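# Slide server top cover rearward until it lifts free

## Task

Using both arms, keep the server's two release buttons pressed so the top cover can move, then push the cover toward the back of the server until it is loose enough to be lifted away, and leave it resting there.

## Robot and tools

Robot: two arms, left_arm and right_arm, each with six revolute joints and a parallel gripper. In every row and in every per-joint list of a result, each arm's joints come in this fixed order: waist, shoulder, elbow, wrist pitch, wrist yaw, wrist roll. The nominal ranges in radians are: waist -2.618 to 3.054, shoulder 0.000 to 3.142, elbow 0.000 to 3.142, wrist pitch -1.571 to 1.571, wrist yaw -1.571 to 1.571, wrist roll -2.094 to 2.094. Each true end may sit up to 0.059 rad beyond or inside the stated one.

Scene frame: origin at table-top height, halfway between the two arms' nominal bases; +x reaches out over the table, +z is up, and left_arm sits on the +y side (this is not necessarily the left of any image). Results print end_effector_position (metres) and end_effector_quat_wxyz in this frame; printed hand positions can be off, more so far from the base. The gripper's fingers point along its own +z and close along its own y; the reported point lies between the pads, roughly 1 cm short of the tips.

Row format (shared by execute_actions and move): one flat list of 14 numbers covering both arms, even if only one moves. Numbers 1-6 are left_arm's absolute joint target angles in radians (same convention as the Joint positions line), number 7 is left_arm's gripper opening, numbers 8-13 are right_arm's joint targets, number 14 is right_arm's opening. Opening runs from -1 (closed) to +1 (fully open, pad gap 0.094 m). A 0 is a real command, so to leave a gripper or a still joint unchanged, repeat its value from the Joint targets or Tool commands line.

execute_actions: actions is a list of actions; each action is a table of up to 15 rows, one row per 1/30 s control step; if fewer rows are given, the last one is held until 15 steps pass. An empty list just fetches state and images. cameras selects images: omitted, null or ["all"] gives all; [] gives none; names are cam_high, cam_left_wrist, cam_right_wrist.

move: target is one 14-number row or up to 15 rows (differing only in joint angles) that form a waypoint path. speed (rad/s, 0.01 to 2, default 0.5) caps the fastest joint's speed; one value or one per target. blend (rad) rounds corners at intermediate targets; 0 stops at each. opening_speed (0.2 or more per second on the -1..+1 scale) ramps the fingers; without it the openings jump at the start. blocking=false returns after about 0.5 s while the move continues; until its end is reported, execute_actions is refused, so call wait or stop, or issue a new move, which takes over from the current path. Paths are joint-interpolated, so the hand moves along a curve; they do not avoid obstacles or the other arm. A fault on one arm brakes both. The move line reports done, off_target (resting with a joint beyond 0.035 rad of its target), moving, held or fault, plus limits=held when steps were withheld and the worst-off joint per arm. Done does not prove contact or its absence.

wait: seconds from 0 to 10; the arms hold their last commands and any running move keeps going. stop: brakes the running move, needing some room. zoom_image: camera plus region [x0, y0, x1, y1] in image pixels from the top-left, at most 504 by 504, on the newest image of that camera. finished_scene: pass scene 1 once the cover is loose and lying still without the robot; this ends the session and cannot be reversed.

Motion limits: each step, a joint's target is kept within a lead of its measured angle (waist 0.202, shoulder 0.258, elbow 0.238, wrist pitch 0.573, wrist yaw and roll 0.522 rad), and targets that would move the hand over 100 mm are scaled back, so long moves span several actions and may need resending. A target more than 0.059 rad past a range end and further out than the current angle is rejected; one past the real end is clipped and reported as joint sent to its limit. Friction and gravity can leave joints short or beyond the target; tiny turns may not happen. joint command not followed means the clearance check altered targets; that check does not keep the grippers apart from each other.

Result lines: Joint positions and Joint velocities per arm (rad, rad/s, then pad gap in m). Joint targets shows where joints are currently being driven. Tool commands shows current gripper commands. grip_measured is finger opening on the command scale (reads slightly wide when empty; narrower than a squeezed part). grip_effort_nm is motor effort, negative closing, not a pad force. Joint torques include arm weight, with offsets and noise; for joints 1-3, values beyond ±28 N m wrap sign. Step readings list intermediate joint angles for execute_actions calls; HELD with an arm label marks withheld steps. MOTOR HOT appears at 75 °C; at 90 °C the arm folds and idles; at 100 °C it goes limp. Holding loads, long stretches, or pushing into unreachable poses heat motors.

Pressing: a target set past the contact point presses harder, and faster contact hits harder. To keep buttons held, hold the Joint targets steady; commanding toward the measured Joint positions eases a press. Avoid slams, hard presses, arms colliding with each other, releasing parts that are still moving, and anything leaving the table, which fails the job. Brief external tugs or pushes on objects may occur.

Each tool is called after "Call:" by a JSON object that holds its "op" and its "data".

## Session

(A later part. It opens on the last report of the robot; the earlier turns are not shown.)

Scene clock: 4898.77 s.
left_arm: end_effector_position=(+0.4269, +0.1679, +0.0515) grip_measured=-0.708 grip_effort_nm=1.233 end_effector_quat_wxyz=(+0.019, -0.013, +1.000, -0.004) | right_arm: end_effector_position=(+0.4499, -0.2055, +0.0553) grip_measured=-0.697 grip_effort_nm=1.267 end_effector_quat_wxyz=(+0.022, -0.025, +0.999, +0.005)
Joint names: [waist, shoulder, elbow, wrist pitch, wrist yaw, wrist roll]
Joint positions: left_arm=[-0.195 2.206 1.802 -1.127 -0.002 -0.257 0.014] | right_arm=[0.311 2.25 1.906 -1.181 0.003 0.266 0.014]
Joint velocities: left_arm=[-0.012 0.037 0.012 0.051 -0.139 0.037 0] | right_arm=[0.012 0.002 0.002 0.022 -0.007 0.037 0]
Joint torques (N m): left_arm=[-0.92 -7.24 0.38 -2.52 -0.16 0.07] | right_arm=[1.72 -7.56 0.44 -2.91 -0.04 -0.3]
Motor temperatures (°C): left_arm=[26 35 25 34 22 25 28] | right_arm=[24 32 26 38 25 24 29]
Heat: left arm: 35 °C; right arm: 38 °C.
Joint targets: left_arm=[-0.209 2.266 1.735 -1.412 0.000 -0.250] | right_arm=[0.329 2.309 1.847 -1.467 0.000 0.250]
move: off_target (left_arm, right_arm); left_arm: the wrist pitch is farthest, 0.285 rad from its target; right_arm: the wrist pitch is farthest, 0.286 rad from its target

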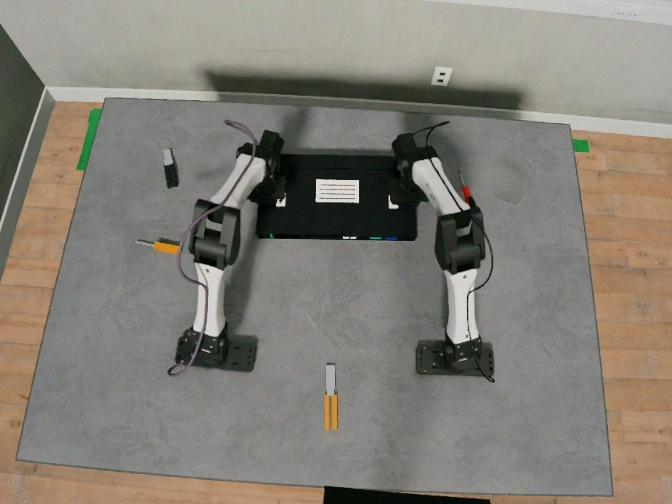

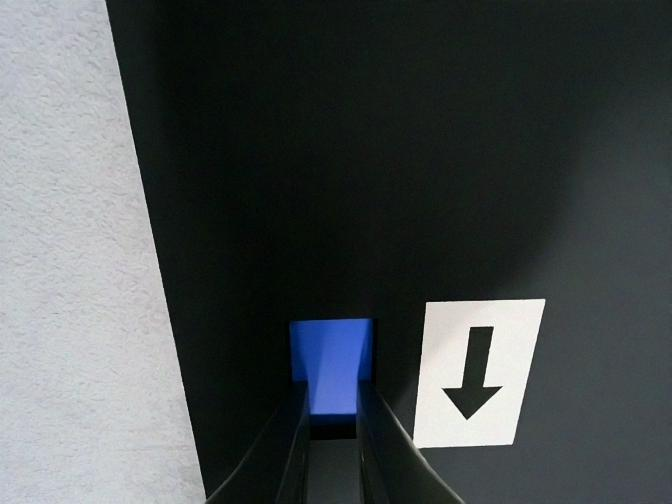

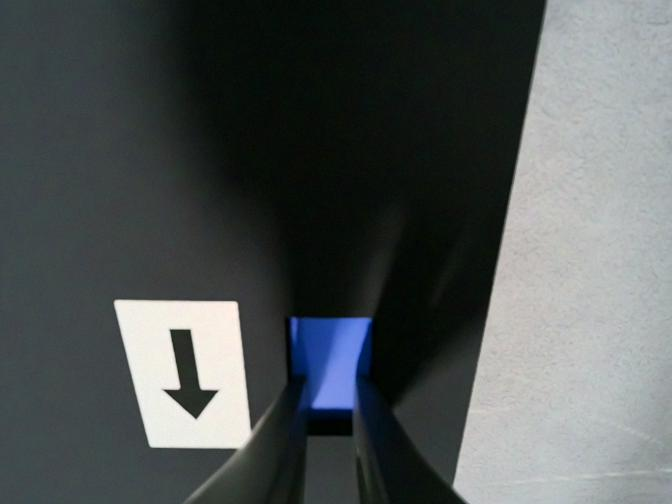

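Call:
{"op": "move", "data": {"target": [-0.199, 2.23, 1.79, -1.17, 0, -0.25, -0.88, 0.315, 2.27, 1.898, -1.23, 0, 0.25, -0.88], "speed": 0.12, "opening_speed": 0.4, "cameras": []}}

Call:
{"op": "move", "data": {"target": [-0.199, 2.3275, 1.71, -1.16, 0, -0.25, -0.88, 0.315, 2.3685, 1.821, -1.215, 0, 0.25, -0.88], "speed": 0.15, "cameras": []}}

Call:
{"op": "move", "data": {"target": [-0.199, 2.283, 1.744, -1.16, 0, -0.25, -0.88, 0.315, 2.325, 1.853, -1.215, 0, 0.25, -0.88], "speed": 0.1}}

Call:
{"op": "zoom_image", "data": {"camera": "cam_left_wrist", "region": [270, 300, 410, 460]}}

Call:
{"op": "zoom_image", "data": {"camera": "cam_right_wrist", "region": [265, 300, 405, 460]}}

Scene clock: 5086.33 s.
left_arm: end_effector_position=(+0.4310, +0.1695, +0.0544) grip_measured=-0.878 grip_effort_nm=-0.110 end_effector_quat_wxyz=(+0.027, -0.012, +1.000, +0.002) | right_arm: end_effector_position=(+0.4546, -0.2015, +0.0590) grip_measured=-0.878 grip_effort_nm=-0.056 end_effector_quat_wxyz=(+0.033, -0.029, +0.999, +0.010)
Joint names: [waist, shoulder, elbow, wrist pitch, wrist yaw, wrist roll]
Joint positions: left_arm=[-0.195 2.206 1.813 -1.125 -0.017 -0.254 0.006] | right_arm=[0.316 2.248 1.916 -1.169 0.001 0.262 0.006]
Joint velocities: left_arm=[-0.017 -0.027 0.007 0.007 -0.037 -0.066 0.001] | right_arm=[-0.007 0.002 -0.012 -0.051 0.051 -0.095 0.001]
Joint torques (N m): left_arm=[0.09 -10.71 4.44 -0.08 -0.02 0.05] | right_arm=[-0.09 -11.22 3.78 -0.29 -0.03 -0.26]
Motor temperatures (°C): left_arm=[26 41 25 49 22 25 30] | right_arm=[25 35 26 48 25 25 31]
Heat: left arm: 49 °C; right arm: 48 °C.
Joint targets: left_arm=[-0.199 2.230 1.790 -1.170 0.000 -0.250] | right_arm=[0.315 2.270 1.898 -1.230 0.000 0.250]
move: off_target (left_arm, right_arm); left_arm: the wrist pitch is farthest, 0.045 rad from its target; right_arm: the wrist pitch is farthest, 0.061 rad from its target
No camera images: "cameras" was empty.

Scene clock: 5087.23 s.
left_arm: end_effector_position=(+0.4288, +0.1700, +0.0483) grip_measured=-0.878 grip_effort_nm=-0.100 end_effector_quat_wxyz=(+0.025, -0.012, +1.000, +0.002) | right_arm: end_effector_position=(+0.4526, -0.2022, +0.0526) grip_measured=-0.879 grip_effort_nm=-0.042 end_effector_quat_wxyz=(+0.029, -0.029, +0.999, +0.008)
Joint names: [waist, shoulder, elbow, wrist pitch, wrist yaw, wrist roll]
Joint positions: left_arm=[-0.195 2.206 1.788 -1.105 -0.017 -0.254 0.006] | right_arm=[0.316 2.251 1.895 -1.154 0.001 0.262 0.006]
Joint velocities: left_arm=[-0.002 -0.007 -0.012 -0.066 0.037 -0.007 0] | right_arm=[-0.007 0.002 -0.032 0.007 0.037 -0.037 -0.001]
Joint torques (N m): left_arm=[0.13 -1.42 -0.76 -0.16 -0.02 0.06] | right_arm=[-0.09 -1.87 -0.85 -0.31 -0.04 -0.26]
Motor temperatures (°C): left_arm=[26 41 25 48 22 25 30] | right_arm=[25 35 26 48 25 25 31]
Heat: left arm: 48 °C; right arm: 48 °C.
Joint targets: left_arm=[-0.199 2.327 1.710 -1.160 0.000 -0.250] | right_arm=[0.315 2.368 1.821 -1.215 0.000 0.250]
move: off_target (left_arm, right_arm); left_arm: the shoulder is farthest, 0.122 rad from its target; right_arm: the shoulder is farthest, 0.118 rad from its target
No camera images: "cameras" was empty.

Scene clock: 5087.93 s.
left_arm: end_effector_position=(+0.4316, +0.1694, +0.0510) grip_measured=-0.878 grip_effort_nm=-0.105 end_effector_quat_wxyz=(+0.030, -0.012, +0.999, +0.001) | right_arm: end_effector_position=(+0.4546, -0.2015, +0.0553) grip_measured=-0.879 grip_effort_nm=-0.046 end_effector_quat_wxyz=(+0.034, -0.029, +0.999, +0.010)
Joint names: [waist, shoulder, elbow, wrist pitch, wrist yaw, wrist roll]
Joint positions: left_arm=[-0.195 2.206 1.798 -1.105 -0.017 -0.254 0.006] | right_arm=[0.316 2.249 1.902 -1.154 0.001 0.262 0.006]
Joint velocities: left_arm=[-0.007 0.002 0.002 0.037 -0.051 0.022 0] | right_arm=[-0.032 -0.007 -0.002 -0.022 -0.007 -0.022 0]
Joint torques (N m): left_arm=[0.12 -5.56 1.52 -0.16 -0.03 0.05] | right_arm=[-0.08 -5.86 1.13 -0.26 -0.03 -0.26]
Motor temperatures (°C): left_arm=[26 41 25 48 22 25 30] | right_arm=[25 35 26 47 25 25 31]
Heat: left arm: 48 °C; right arm: 47 °C.
Joint targets: left_arm=[-0.199 2.283 1.744 -1.160 0.000 -0.250] | right_arm=[0.315 2.325 1.853 -1.215 0.000 0.250]
move: off_target (left_arm, right_arm); left_arm: the shoulder is farthest, 0.077 rad from its target; right_arm: the shoulder is farthest, 0.076 rad from its target

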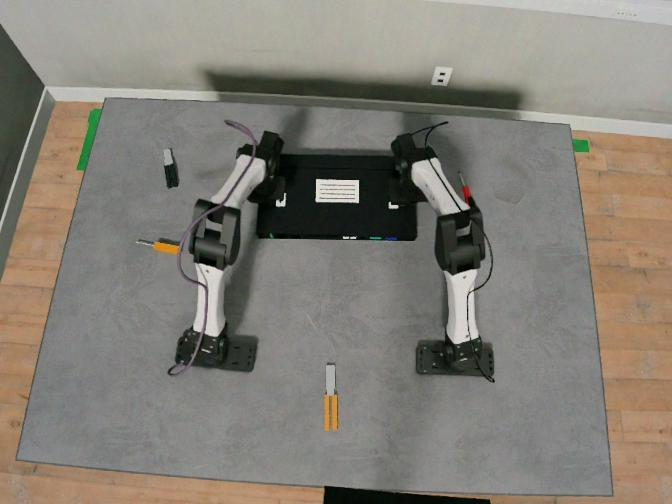

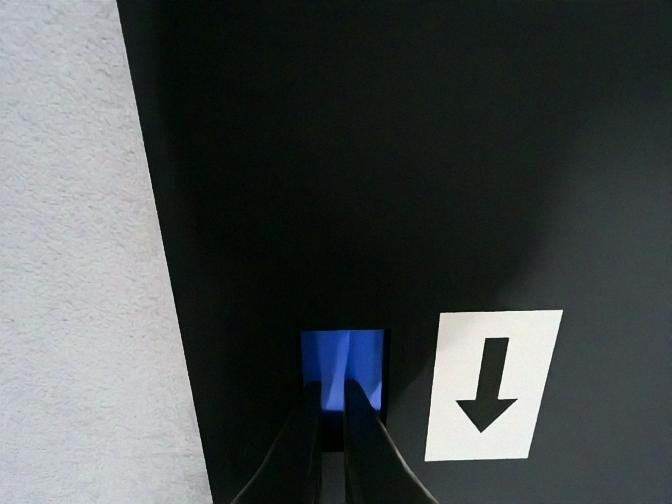

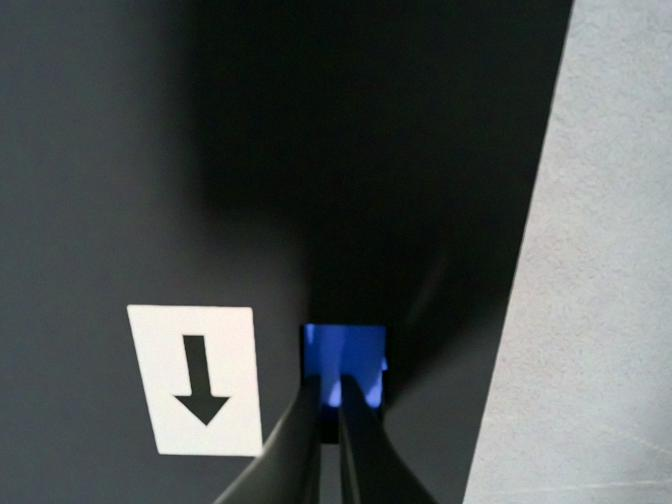

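Scaled by 3.150 from the camera's 672x504 image, which has a finer 960x720 frame.

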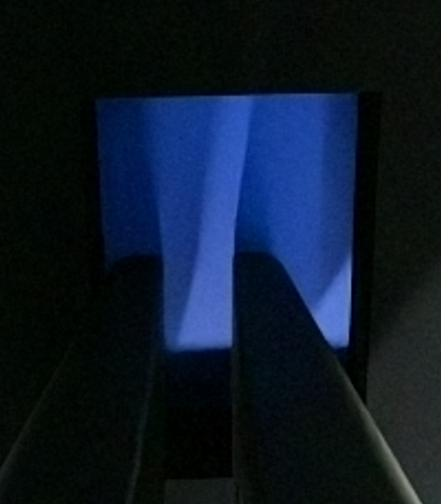

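Scaled by 3.150 from the camera's 672x504 image, which has a finer 960x720 frame.

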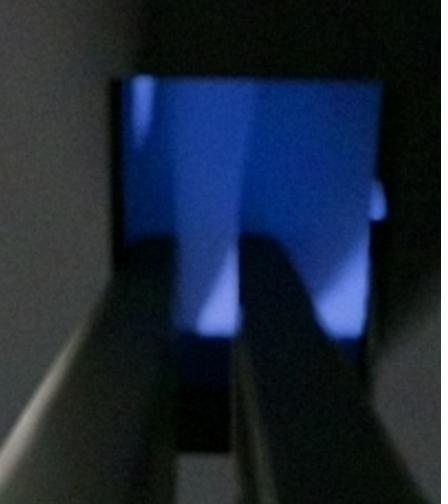

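Call:
{"op": "move", "data": {"target": [-0.199, 2.3975, 1.9355, -1.354, 0, -0.25, -0.88, 0.315, 2.4066, 1.9931, -1.3525, 0, 0.25, -0.88], "speed": 0.15}}

Scene clock: 5420.63 s.
left_arm: end_effector_position=(+0.4320, +0.1693, +0.0516) grip_measured=-0.878 grip_effort_nm=-0.105 end_effector_quat_wxyz=(-0.016, -0.011, +1.000, +0.012) | right_arm: end_effector_position=(+0.4550, -0.2015, +0.0561) grip_measured=-0.879 grip_effort_nm=-0.037 end_effector_quat_wxyz=(+0.005, -0.030, +1.000, +0.001)
Joint names: [waist, shoulder, elbow, wrist pitch, wrist yaw, wrist roll]
Joint positions: left_arm=[-0.195 2.309 1.973 -1.272 -0.017 -0.254 0.006] | right_arm=[0.316 2.319 2.027 -1.268 0.001 0.261 0.006]
Joint velocities: left_arm=[0.027 -0.002 -0.017 -0.051 -0.051 -0.022 0] | right_arm=[-0.007 -0.002 0.002 -0.037 -0.051 -0.007 -0.001]
Joint torques (N m): left_arm=[0.05 -5.2 2.88 -0.62 -0.01 0.05] | right_arm=[-0.08 -5.29 2.41 -0.67 -0.04 -0.26]
Motor temperatures (°C): left_arm=[26 35 26 27 22 25 26] | right_arm=[24 34 26 33 25 25 26]
Heat: left arm: 35 °C; right arm: 34 °C.
Joint targets: left_arm=[-0.199 2.398 1.935 -1.354 0.000 -0.250] | right_arm=[0.315 2.407 1.993 -1.352 0.000 0.250]
move: off_target (left_arm, right_arm); left_arm: the shoulder is farthest, 0.089 rad from its target; right_arm: the shoulder is farthest, 0.087 rad from its target

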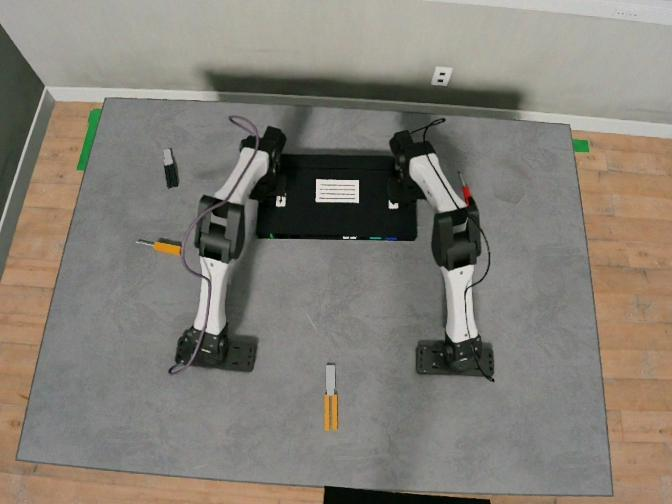

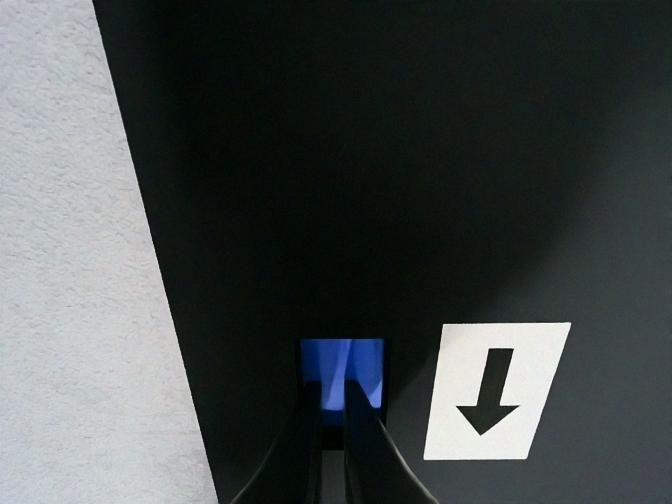

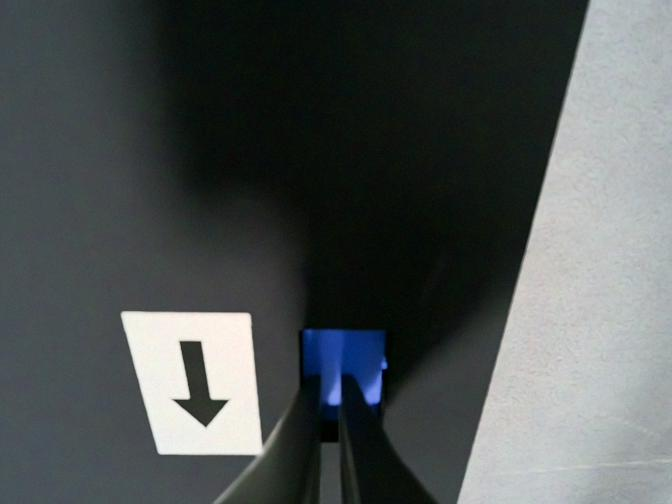

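Call:
{"op": "move", "data": {"target": [[-0.199, 2.432, 1.917, -1.345, 0, -0.25, -0.88, 0.315, 2.441, 1.974, -1.351, 0, 0.25, -0.88], [-0.206, 2.4356, 1.901, -1.477, 0, -0.25, -0.88, 0.325, 2.4448, 1.958, -1.483, 0, 0.25, -0.88]], "speed": 0.1}}

Call:
{"op": "zoom_image", "data": {"camera": "cam_left_wrist", "region": [270, 300, 410, 460]}}

Call:
{"op": "zoom_image", "data": {"camera": "cam_right_wrist", "region": [265, 300, 405, 460]}}

Call:
{"op": "zoom_image", "data": {"camera": "cam_high", "region": [230, 110, 450, 260]}}

Scene clock: 5435.07 s.
left_arm: end_effector_position=(+0.4280, +0.1702, +0.0487) grip_measured=-0.878 grip_effort_nm=-0.100 end_effector_quat_wxyz=(-0.027, -0.011, +0.999, +0.015) | right_arm: end_effector_position=(+0.4511, -0.2028, +0.0525) grip_measured=-0.879 grip_effort_nm=-0.037 end_effector_quat_wxyz=(-0.006, -0.030, +1.000, -0.003)
Joint names: [waist, shoulder, elbow, wrist pitch, wrist yaw, wrist roll]
Joint positions: left_arm=[-0.195 2.319 1.978 -1.29 -0.016 -0.254 0.006] | right_arm=[0.316 2.328 2.027 -1.283 0.001 0.261 0.006]
Joint velocities: left_arm=[-0.002 -0.002 0.002 -0.037 0.007 -0.051 -0.001] | right_arm=[-0.002 0.007 0.007 -0.007 0.037 -0.037 0.001]
Joint torques (N m): left_arm=[-0.62 -2.55 -0.79 -1.73 -0.01 0.06] | right_arm=[0.94 -2.39 -0.61 -2.07 -0.04 -0.24]
Motor temperatures (°C): left_arm=[26 35 26 28 22 25 26] | right_arm=[24 33 26 33 25 25 26]
Heat: left arm: 35 °C; right arm: 33 °C.
Joint targets: left_arm=[-0.206 2.436 1.901 -1.477 0.000 -0.250] | right_arm=[0.325 2.445 1.958 -1.483 0.000 0.250]
move: off_target (left_arm, right_arm); left_arm: the wrist pitch is farthest, 0.187 rad from its target; right_arm: the wrist pitch is farthest, 0.200 rad from its target

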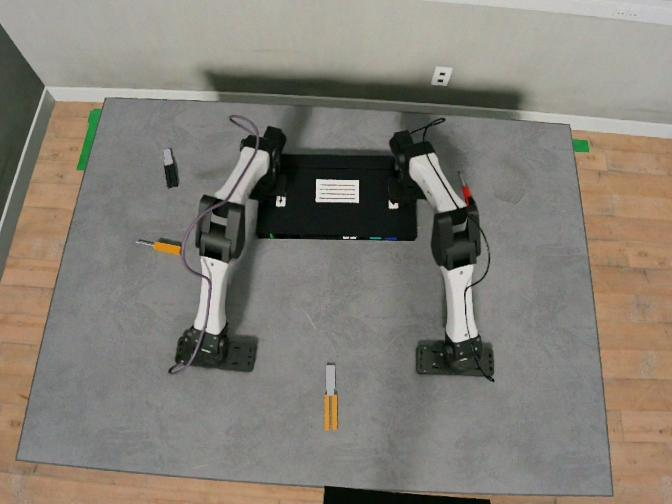

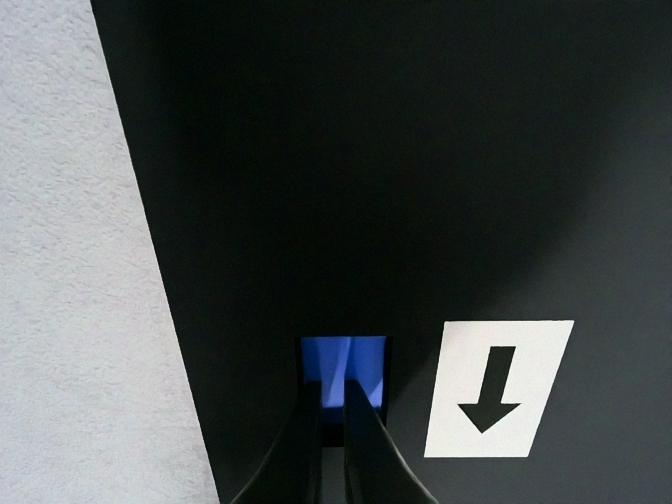

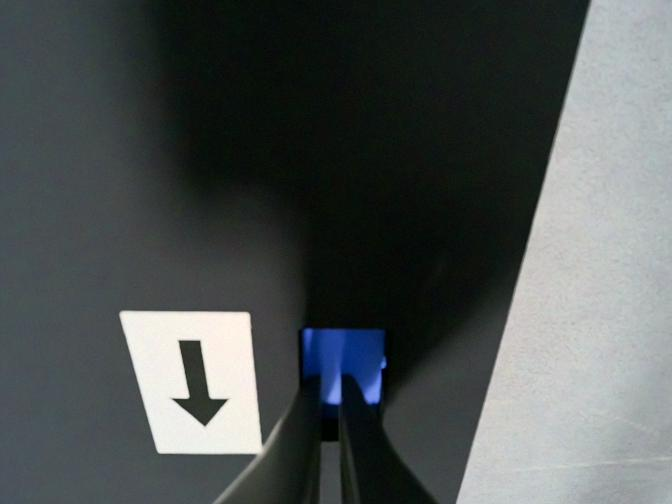

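Scaled by 3.150 from the camera's 672x504 image, which has a finer 960x720 frame.

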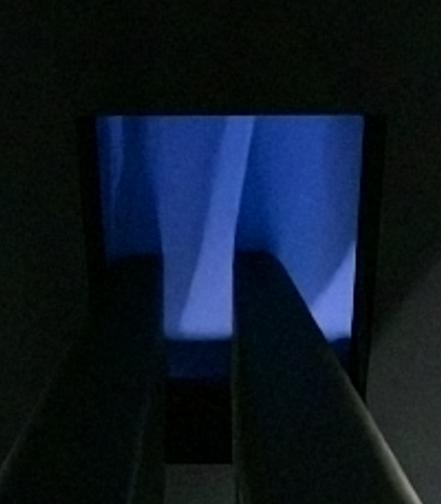

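Scaled by 3.150 from the camera's 672x504 image, which has a finer 960x720 frame.

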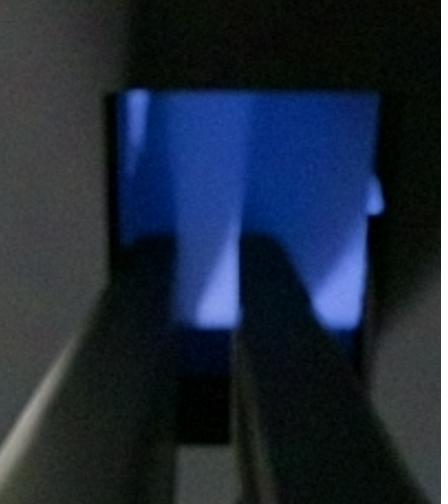

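Scaled by 2.291 from the camera's 672x504 image, which has a finer 960x720 frame.

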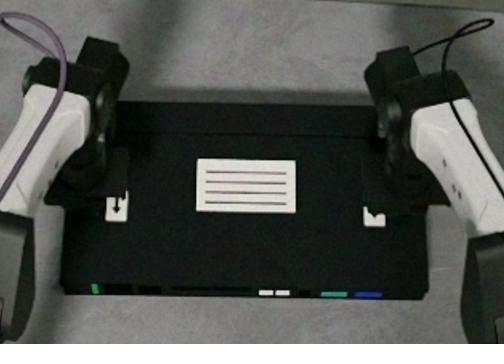

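Call:
{"op": "move", "data": {"target": [[-0.206, 2.407, 1.910, -1.540, 0, -0.25, -0.88, 0.325, 2.416, 1.968, -1.530, 0, 0.25, -0.88], [-0.206, 2.400, 1.910, -1.568, 0, -0.25, -0.88, 0.325, 2.408, 1.968, -1.550, 0, 0.25, -0.88]], "speed": 0.1}}

Call:
{"op": "zoom_image", "data": {"camera": "cam_left_wrist", "region": [270, 300, 410, 460]}}

Call:
{"op": "zoom_image", "data": {"camera": "cam_right_wrist", "region": [265, 300, 405, 460]}}

Call:
{"op": "zoom_image", "data": {"camera": "cam_high", "region": [230, 110, 450, 260]}}

Scene clock: 5459.43 s.
left_arm: end_effector_position=(+0.4274, +0.1703, +0.0492) grip_measured=-0.878 grip_effort_nm=-0.100 end_effector_quat_wxyz=(-0.029, -0.011, +0.999, +0.015) | right_arm: end_effector_position=(+0.4505, -0.2030, +0.0533) grip_measured=-0.879 grip_effort_nm=-0.037 end_effector_quat_wxyz=(-0.007, -0.030, +1.000, -0.003)
Joint names: [waist, shoulder, elbow, wrist pitch, wrist yaw, wrist roll]
Joint positions: left_arm=[-0.195 2.319 1.979 -1.295 -0.016 -0.254 0.006] | right_arm=[0.316 2.328 2.03 -1.289 0.001 0.261 0.006]
Joint velocities: left_arm=[0.012 -0.002 0.017 0.022 0.081 -0.037 0] | right_arm=[0.002 -0.007 -0.002 -0.037 -0.037 -0.037 0.001]
Joint torques (N m): left_arm=[-0.61 -6.01 -0.13 -2.63 -0.02 0.05] | right_arm=[0.9 -5.96 0.03 -2.78 -0.04 -0.25]
Motor temperatures (°C): left_arm=[26 33 25 30 22 25 26] | right_arm=[24 32 26 36 25 25 26]
Heat: left arm: 33 °C; right arm: 36 °C.
Joint targets: left_arm=[-0.206 2.400 1.910 -1.568 0.000 -0.250] | right_arm=[0.325 2.408 1.968 -1.550 0.000 0.250]
move: off_target (left_arm, right_arm); left_arm: the wrist pitch is farthest, 0.273 rad from its target; right_arm: the wrist pitch is farthest, 0.261 rad from its target

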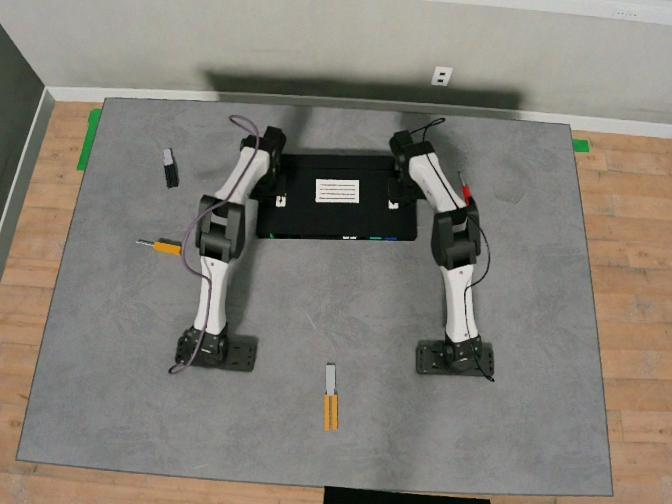

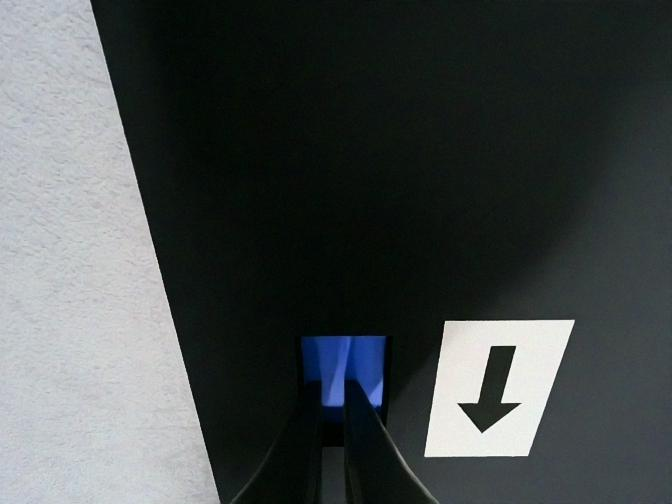

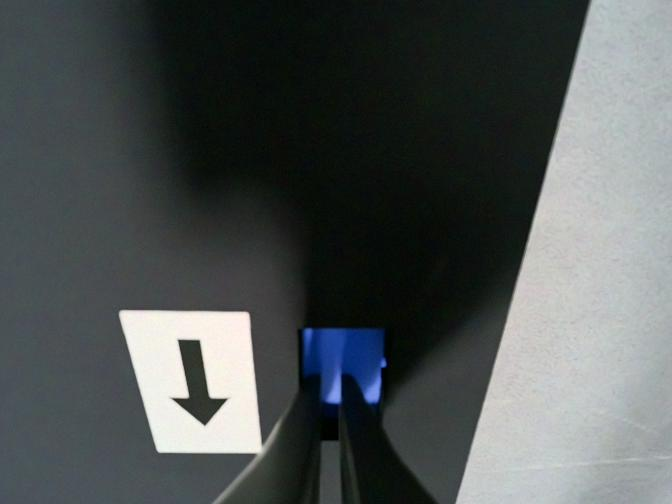

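Scaled by 3.150 from the camera's 672x504 image, which has a finer 960x720 frame.

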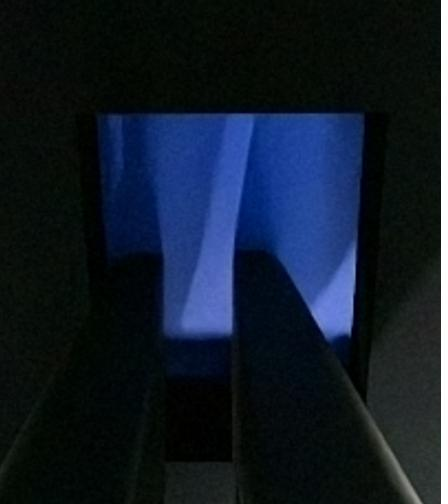

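Scaled by 3.150 from the camera's 672x504 image, which has a finer 960x720 frame.

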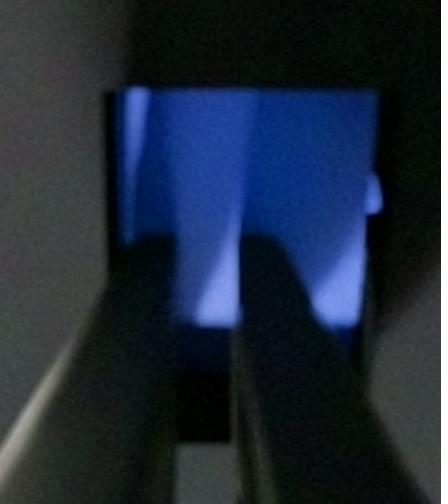

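Scaled by 2.291 from the camera's 672x504 image, which has a finer 960x720 frame.

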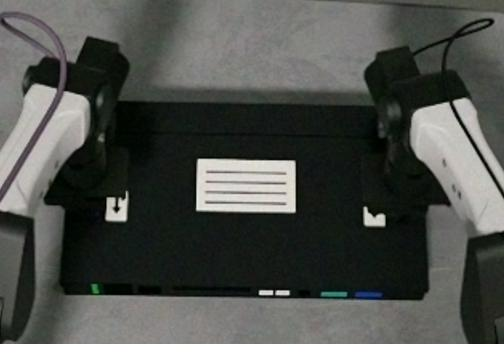

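Call:
{"op": "move", "data": {"target": [[-0.206, 2.400, 1.906, -1.528, 0, -0.25, -0.88, 0.325, 2.408, 1.964, -1.510, 0, 0.25, -0.88], [-0.206, 2.400, 1.902, -1.488, 0, -0.25, -0.88, 0.325, 2.408, 1.960, -1.470, 0, 0.25, -0.88]], "speed": 0.1}}

Call:
{"op": "zoom_image", "data": {"camera": "cam_high", "region": [230, 110, 450, 260]}}

Scene clock: 5626.23 s.
left_arm: end_effector_position=(+0.4278, +0.1702, +0.0492) grip_measured=-0.878 grip_effort_nm=-0.100 end_effector_quat_wxyz=(-0.028, -0.011, +0.999, +0.015) | right_arm: end_effector_position=(+0.4511, -0.2028, +0.0533) grip_measured=-0.879 grip_effort_nm=-0.037 end_effector_quat_wxyz=(-0.006, -0.030, +1.000, -0.003)
Joint names: [waist, shoulder, elbow, wrist pitch, wrist yaw, wrist roll]
Joint positions: left_arm=[-0.195 2.319 1.979 -1.293 -0.016 -0.254 0.006] | right_arm=[0.316 2.328 2.03 -1.286 0.001 0.261 0.006]
Joint velocities: left_arm=[0.007 0.002 -0.017 -0.007 -0.081 0.007 0] | right_arm=[0.002 -0.007 -0.002 -0.051 -0.007 -0.037 -0.001]
Joint torques (N m): left_arm=[-0.61 -5.94 -0.9 -1.82 -0.01 0.05] | right_arm=[0.9 -6 -0.58 -1.88 -0.07 -0.24]
Motor temperatures (°C): left_arm=[26 37 25 44 22 25 26] | right_arm=[24 32 25 44 25 25 26]
Heat: left arm: 44 °C; right arm: 44 °C.
Joint targets: left_arm=[-0.206 2.400 1.902 -1.488 0.000 -0.250] | right_arm=[0.325 2.408 1.960 -1.470 0.000 0.250]
move: off_target (left_arm, right_arm); left_arm: the wrist pitch is farthest, 0.195 rad from its target; right_arm: the wrist pitch is farthest, 0.184 rad from its target

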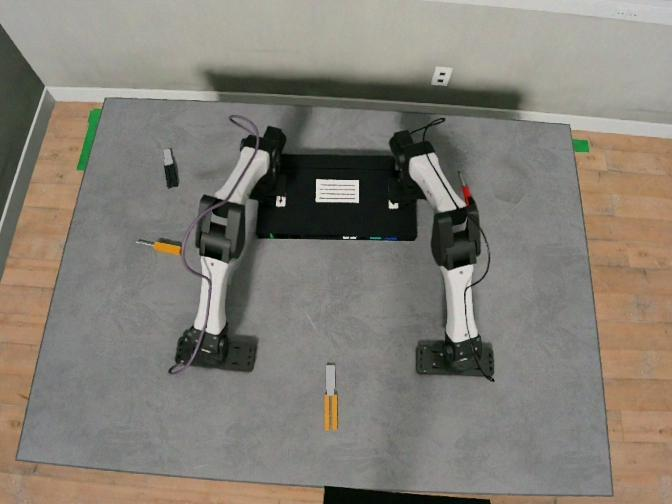

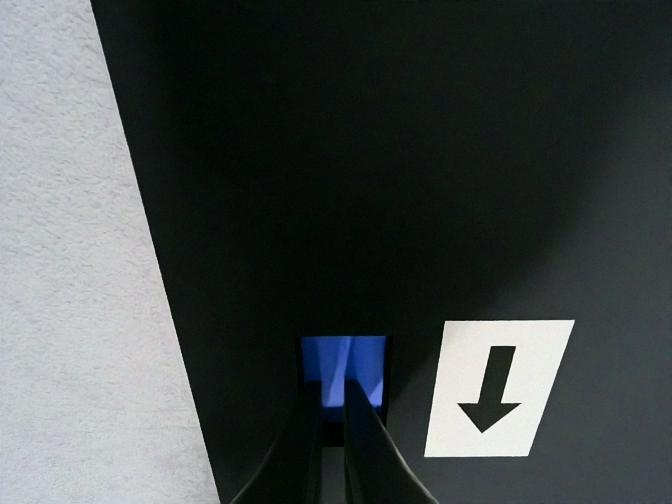

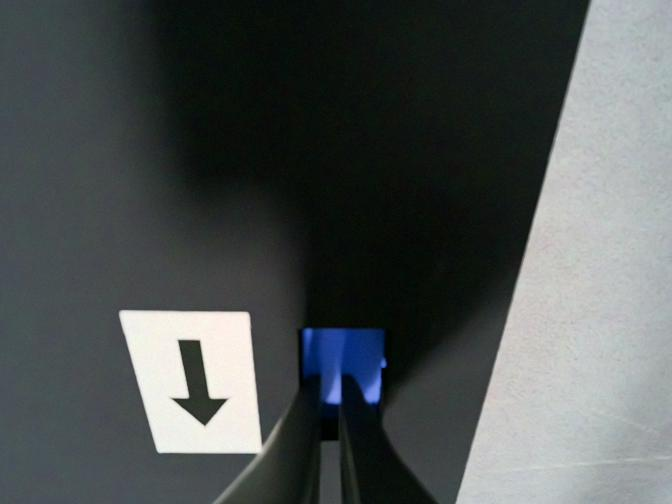

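Scaled by 2.291 from the camera's 672x504 image, which has a finer 960x720 frame.

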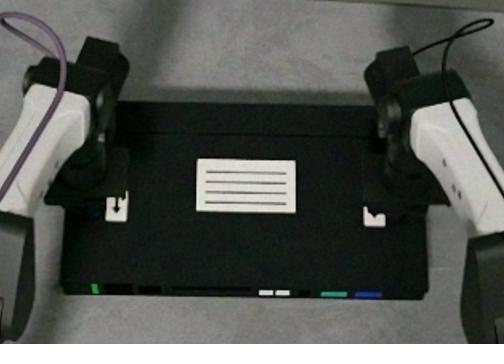

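Call:
{"op": "move", "data": {"target": [-0.206, 2.3235, 1.961, -1.49, 0, -0.25, -0.88, 0.325, 2.3315, 2.019, -1.47, 0, 0.25, -0.88], "speed": 0.15, "cameras": ["cam_left_wrist", "cam_right_wrist"]}}

Call:
{"op": "move", "data": {"target": [-0.206, 2.447, 1.894, -1.46, 0, -0.25, -0.88, 0.325, 2.455, 1.952, -1.466, 0, 0.25, -0.88], "speed": 0.15}}

Call:
{"op": "zoom_image", "data": {"camera": "cam_high", "region": [230, 110, 450, 260]}}

Scene clock: 5669.67 s.
left_arm: end_effector_position=(+0.4299, +0.1697, +0.0546) grip_measured=-0.878 grip_effort_nm=-0.095 end_effector_quat_wxyz=(-0.023, -0.011, +1.000, +0.014) | right_arm: end_effector_position=(+0.4535, -0.2023, +0.0593) grip_measured=-0.879 grip_effort_nm=-0.037 end_effector_quat_wxyz=(+0.001, -0.030, +1.000, -0.001)
Joint names: [waist, shoulder, elbow, wrist pitch, wrist yaw, wrist roll]
Joint positions: left_arm=[-0.195 2.314 1.993 -1.301 -0.016 -0.254 0.006] | right_arm=[0.316 2.322 2.043 -1.292 0.003 0.261 0.006]
Joint velocities: left_arm=[-0.007 -0.012 0.007 0.037 0.007 -0.066 0] | right_arm=[-0.007 -0.002 0.007 -0.051 0.007 0.022 -0.001]
Joint torques (N m): left_arm=[-0.64 -12.71 3.37 -1.76 -0.02 0.05] | right_arm=[0.83 -12.81 3.14 -1.79 -0.04 -0.24]
Motor temperatures (°C): left_arm=[26 37 25 41 22 25 26] | right_arm=[24 33 25 42 25 25 26]
Heat: left arm: 41 °C; right arm: 42 °C.
Joint targets: left_arm=[-0.206 2.324 1.961 -1.490 0.000 -0.250] | right_arm=[0.325 2.332 2.019 -1.470 0.000 0.250]
move: off_target (left_arm, right_arm); left_arm: the wrist pitch is farthest, 0.189 rad from its target; right_arm: the wrist pitch is farthest, 0.178 rad from its target
Images, in order (width x height): cam_left_wrist 672x504, cam_right_wrist 672x504.

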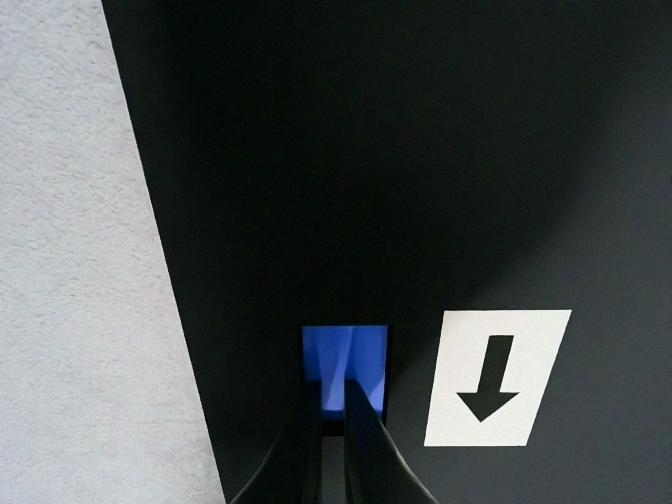

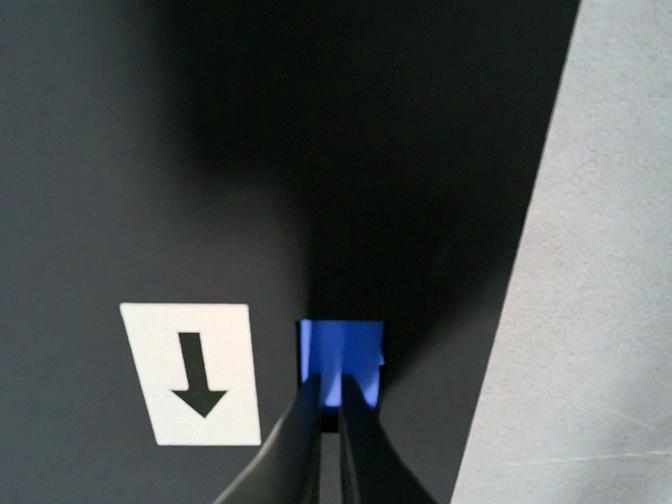

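Scene clock: 5670.73 s.
left_arm: end_effector_position=(+0.4277, +0.1703, +0.0484) grip_measured=-0.879 grip_effort_nm=-0.081 end_effector_quat_wxyz=(-0.029, -0.011, +0.999, +0.016) | right_arm: end_effector_position=(+0.4510, -0.2034, +0.0521) grip_measured=-0.879 grip_effort_nm=-0.032 end_effector_quat_wxyz=(-0.009, -0.030, +0.999, -0.005)
Joint names: [waist, shoulder, elbow, wrist pitch, wrist yaw, wrist roll]
Joint positions: left_arm=[-0.195 2.321 1.981 -1.294 -0.016 -0.254 0.006] | right_arm=[0.316 2.334 2.036 -1.292 0.004 0.261 0.006]
Joint velocities: left_arm=[0.012 0.007 0.007 -0.007 -0.066 0.022 0] | right_arm=[-0.007 -0.007 -0.007 -0.022 -0.051 -0.022 -0.001]
Joint torques (N m): left_arm=[-0.61 -1.78 -1.74 -1.53 -0.01 0.05] | right_arm=[0.77 -2 -1.78 -1.76 -0.06 -0.24]
Motor temperatures (°C): left_arm=[26 37 25 41 22 25 26] | right_arm=[24 33 25 42 25 25 26]
Heat: left arm: 41 °C; right arm: 42 °C.
Joint targets: left_arm=[-0.206 2.447 1.894 -1.460 0.000 -0.250] | right_arm=[0.325 2.455 1.952 -1.466 0.000 0.250]
move: off_target (left_arm, right_arm); left_arm: the wrist pitch is farthest, 0.166 rad from its target; right_arm: the wrist pitch is farthest, 0.174 rad from its target

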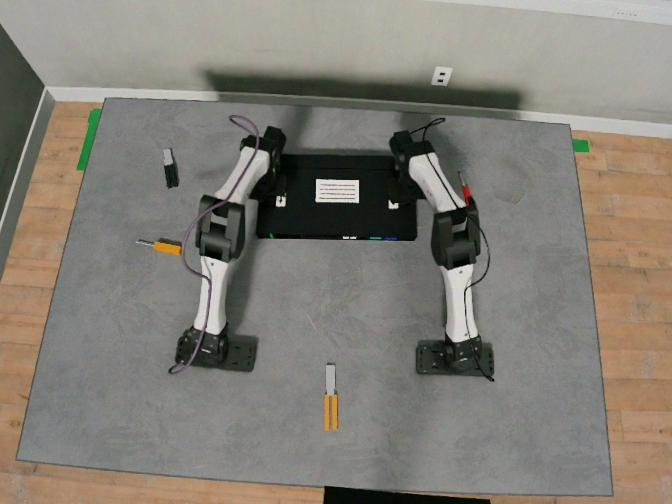

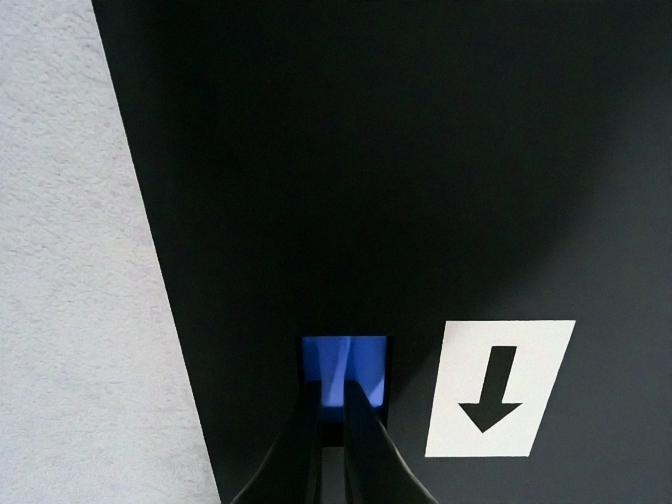

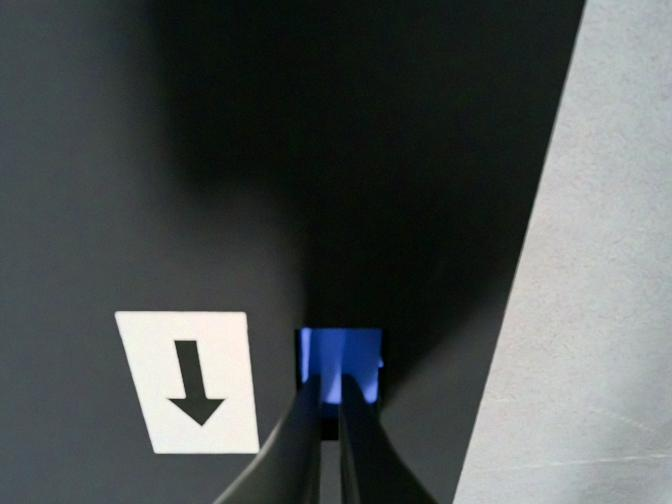

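Scaled by 2.291 from the camera's 672x504 image, which has a finer 960x720 frame.

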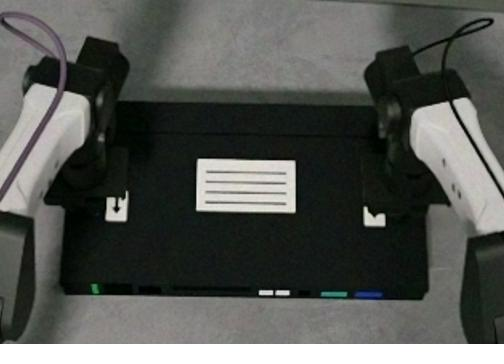

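Call:
{"op": "zoom_image", "data": {"camera": "cam_right_wrist", "region": [285, 315, 405, 405]}}

Call:
{"op": "zoom_image", "data": {"camera": "cam_left_wrist", "region": [285, 325, 405, 415]}}

Scaled by 4.200 from the camera's 672x504 image, which has a finer 960x720 frame.

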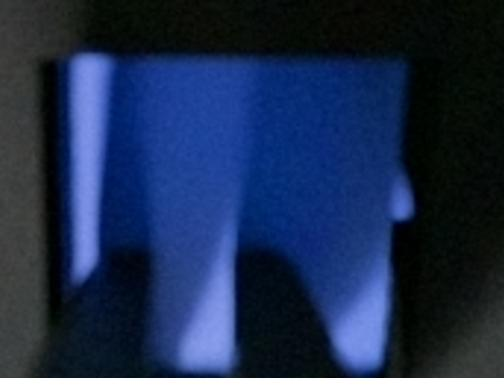

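Scaled by 4.200 from the camera's 672x504 image, which has a finer 960x720 frame.

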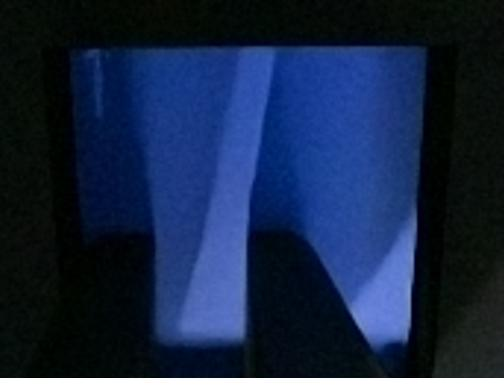

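Call:
{"op": "zoom_image", "data": {"camera": "cam_left_wrist", "region": [420, 310, 580, 470]}}

Call:
{"op": "zoom_image", "data": {"camera": "cam_right_wrist", "region": [105, 300, 265, 460]}}

Call:
{"op": "zoom_image", "data": {"camera": "cam_left_wrist", "region": [270, 310, 430, 470]}}

Call:
{"op": "zoom_image", "data": {"camera": "cam_right_wrist", "region": [260, 300, 420, 460]}}

Scaled by 3.150 from the camera's 672x504 image, which has a finer 960x720 frame.

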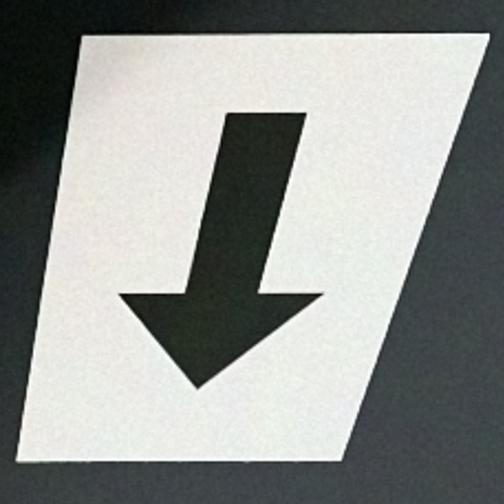

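Scaled by 3.150 from the camera's 672x504 image, which has a finer 960x720 frame.

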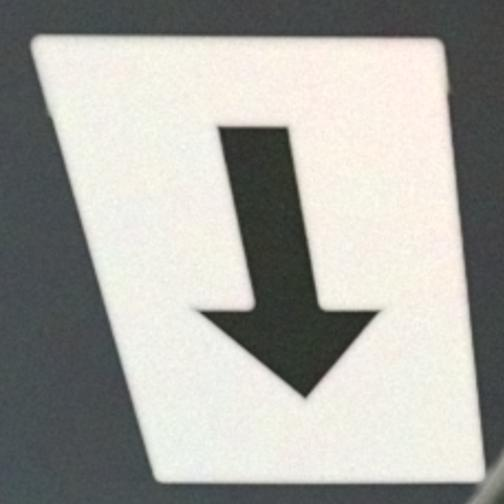

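Scaled by 3.150 from the camera's 672x504 image, which has a finer 960x720 frame.

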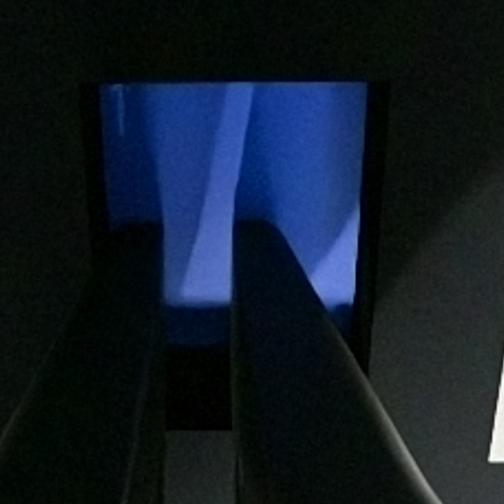

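Scaled by 3.150 from the camera's 672x504 image, which has a finer 960x720 frame.

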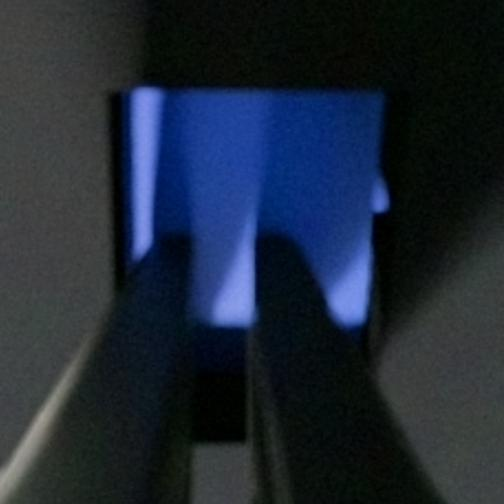

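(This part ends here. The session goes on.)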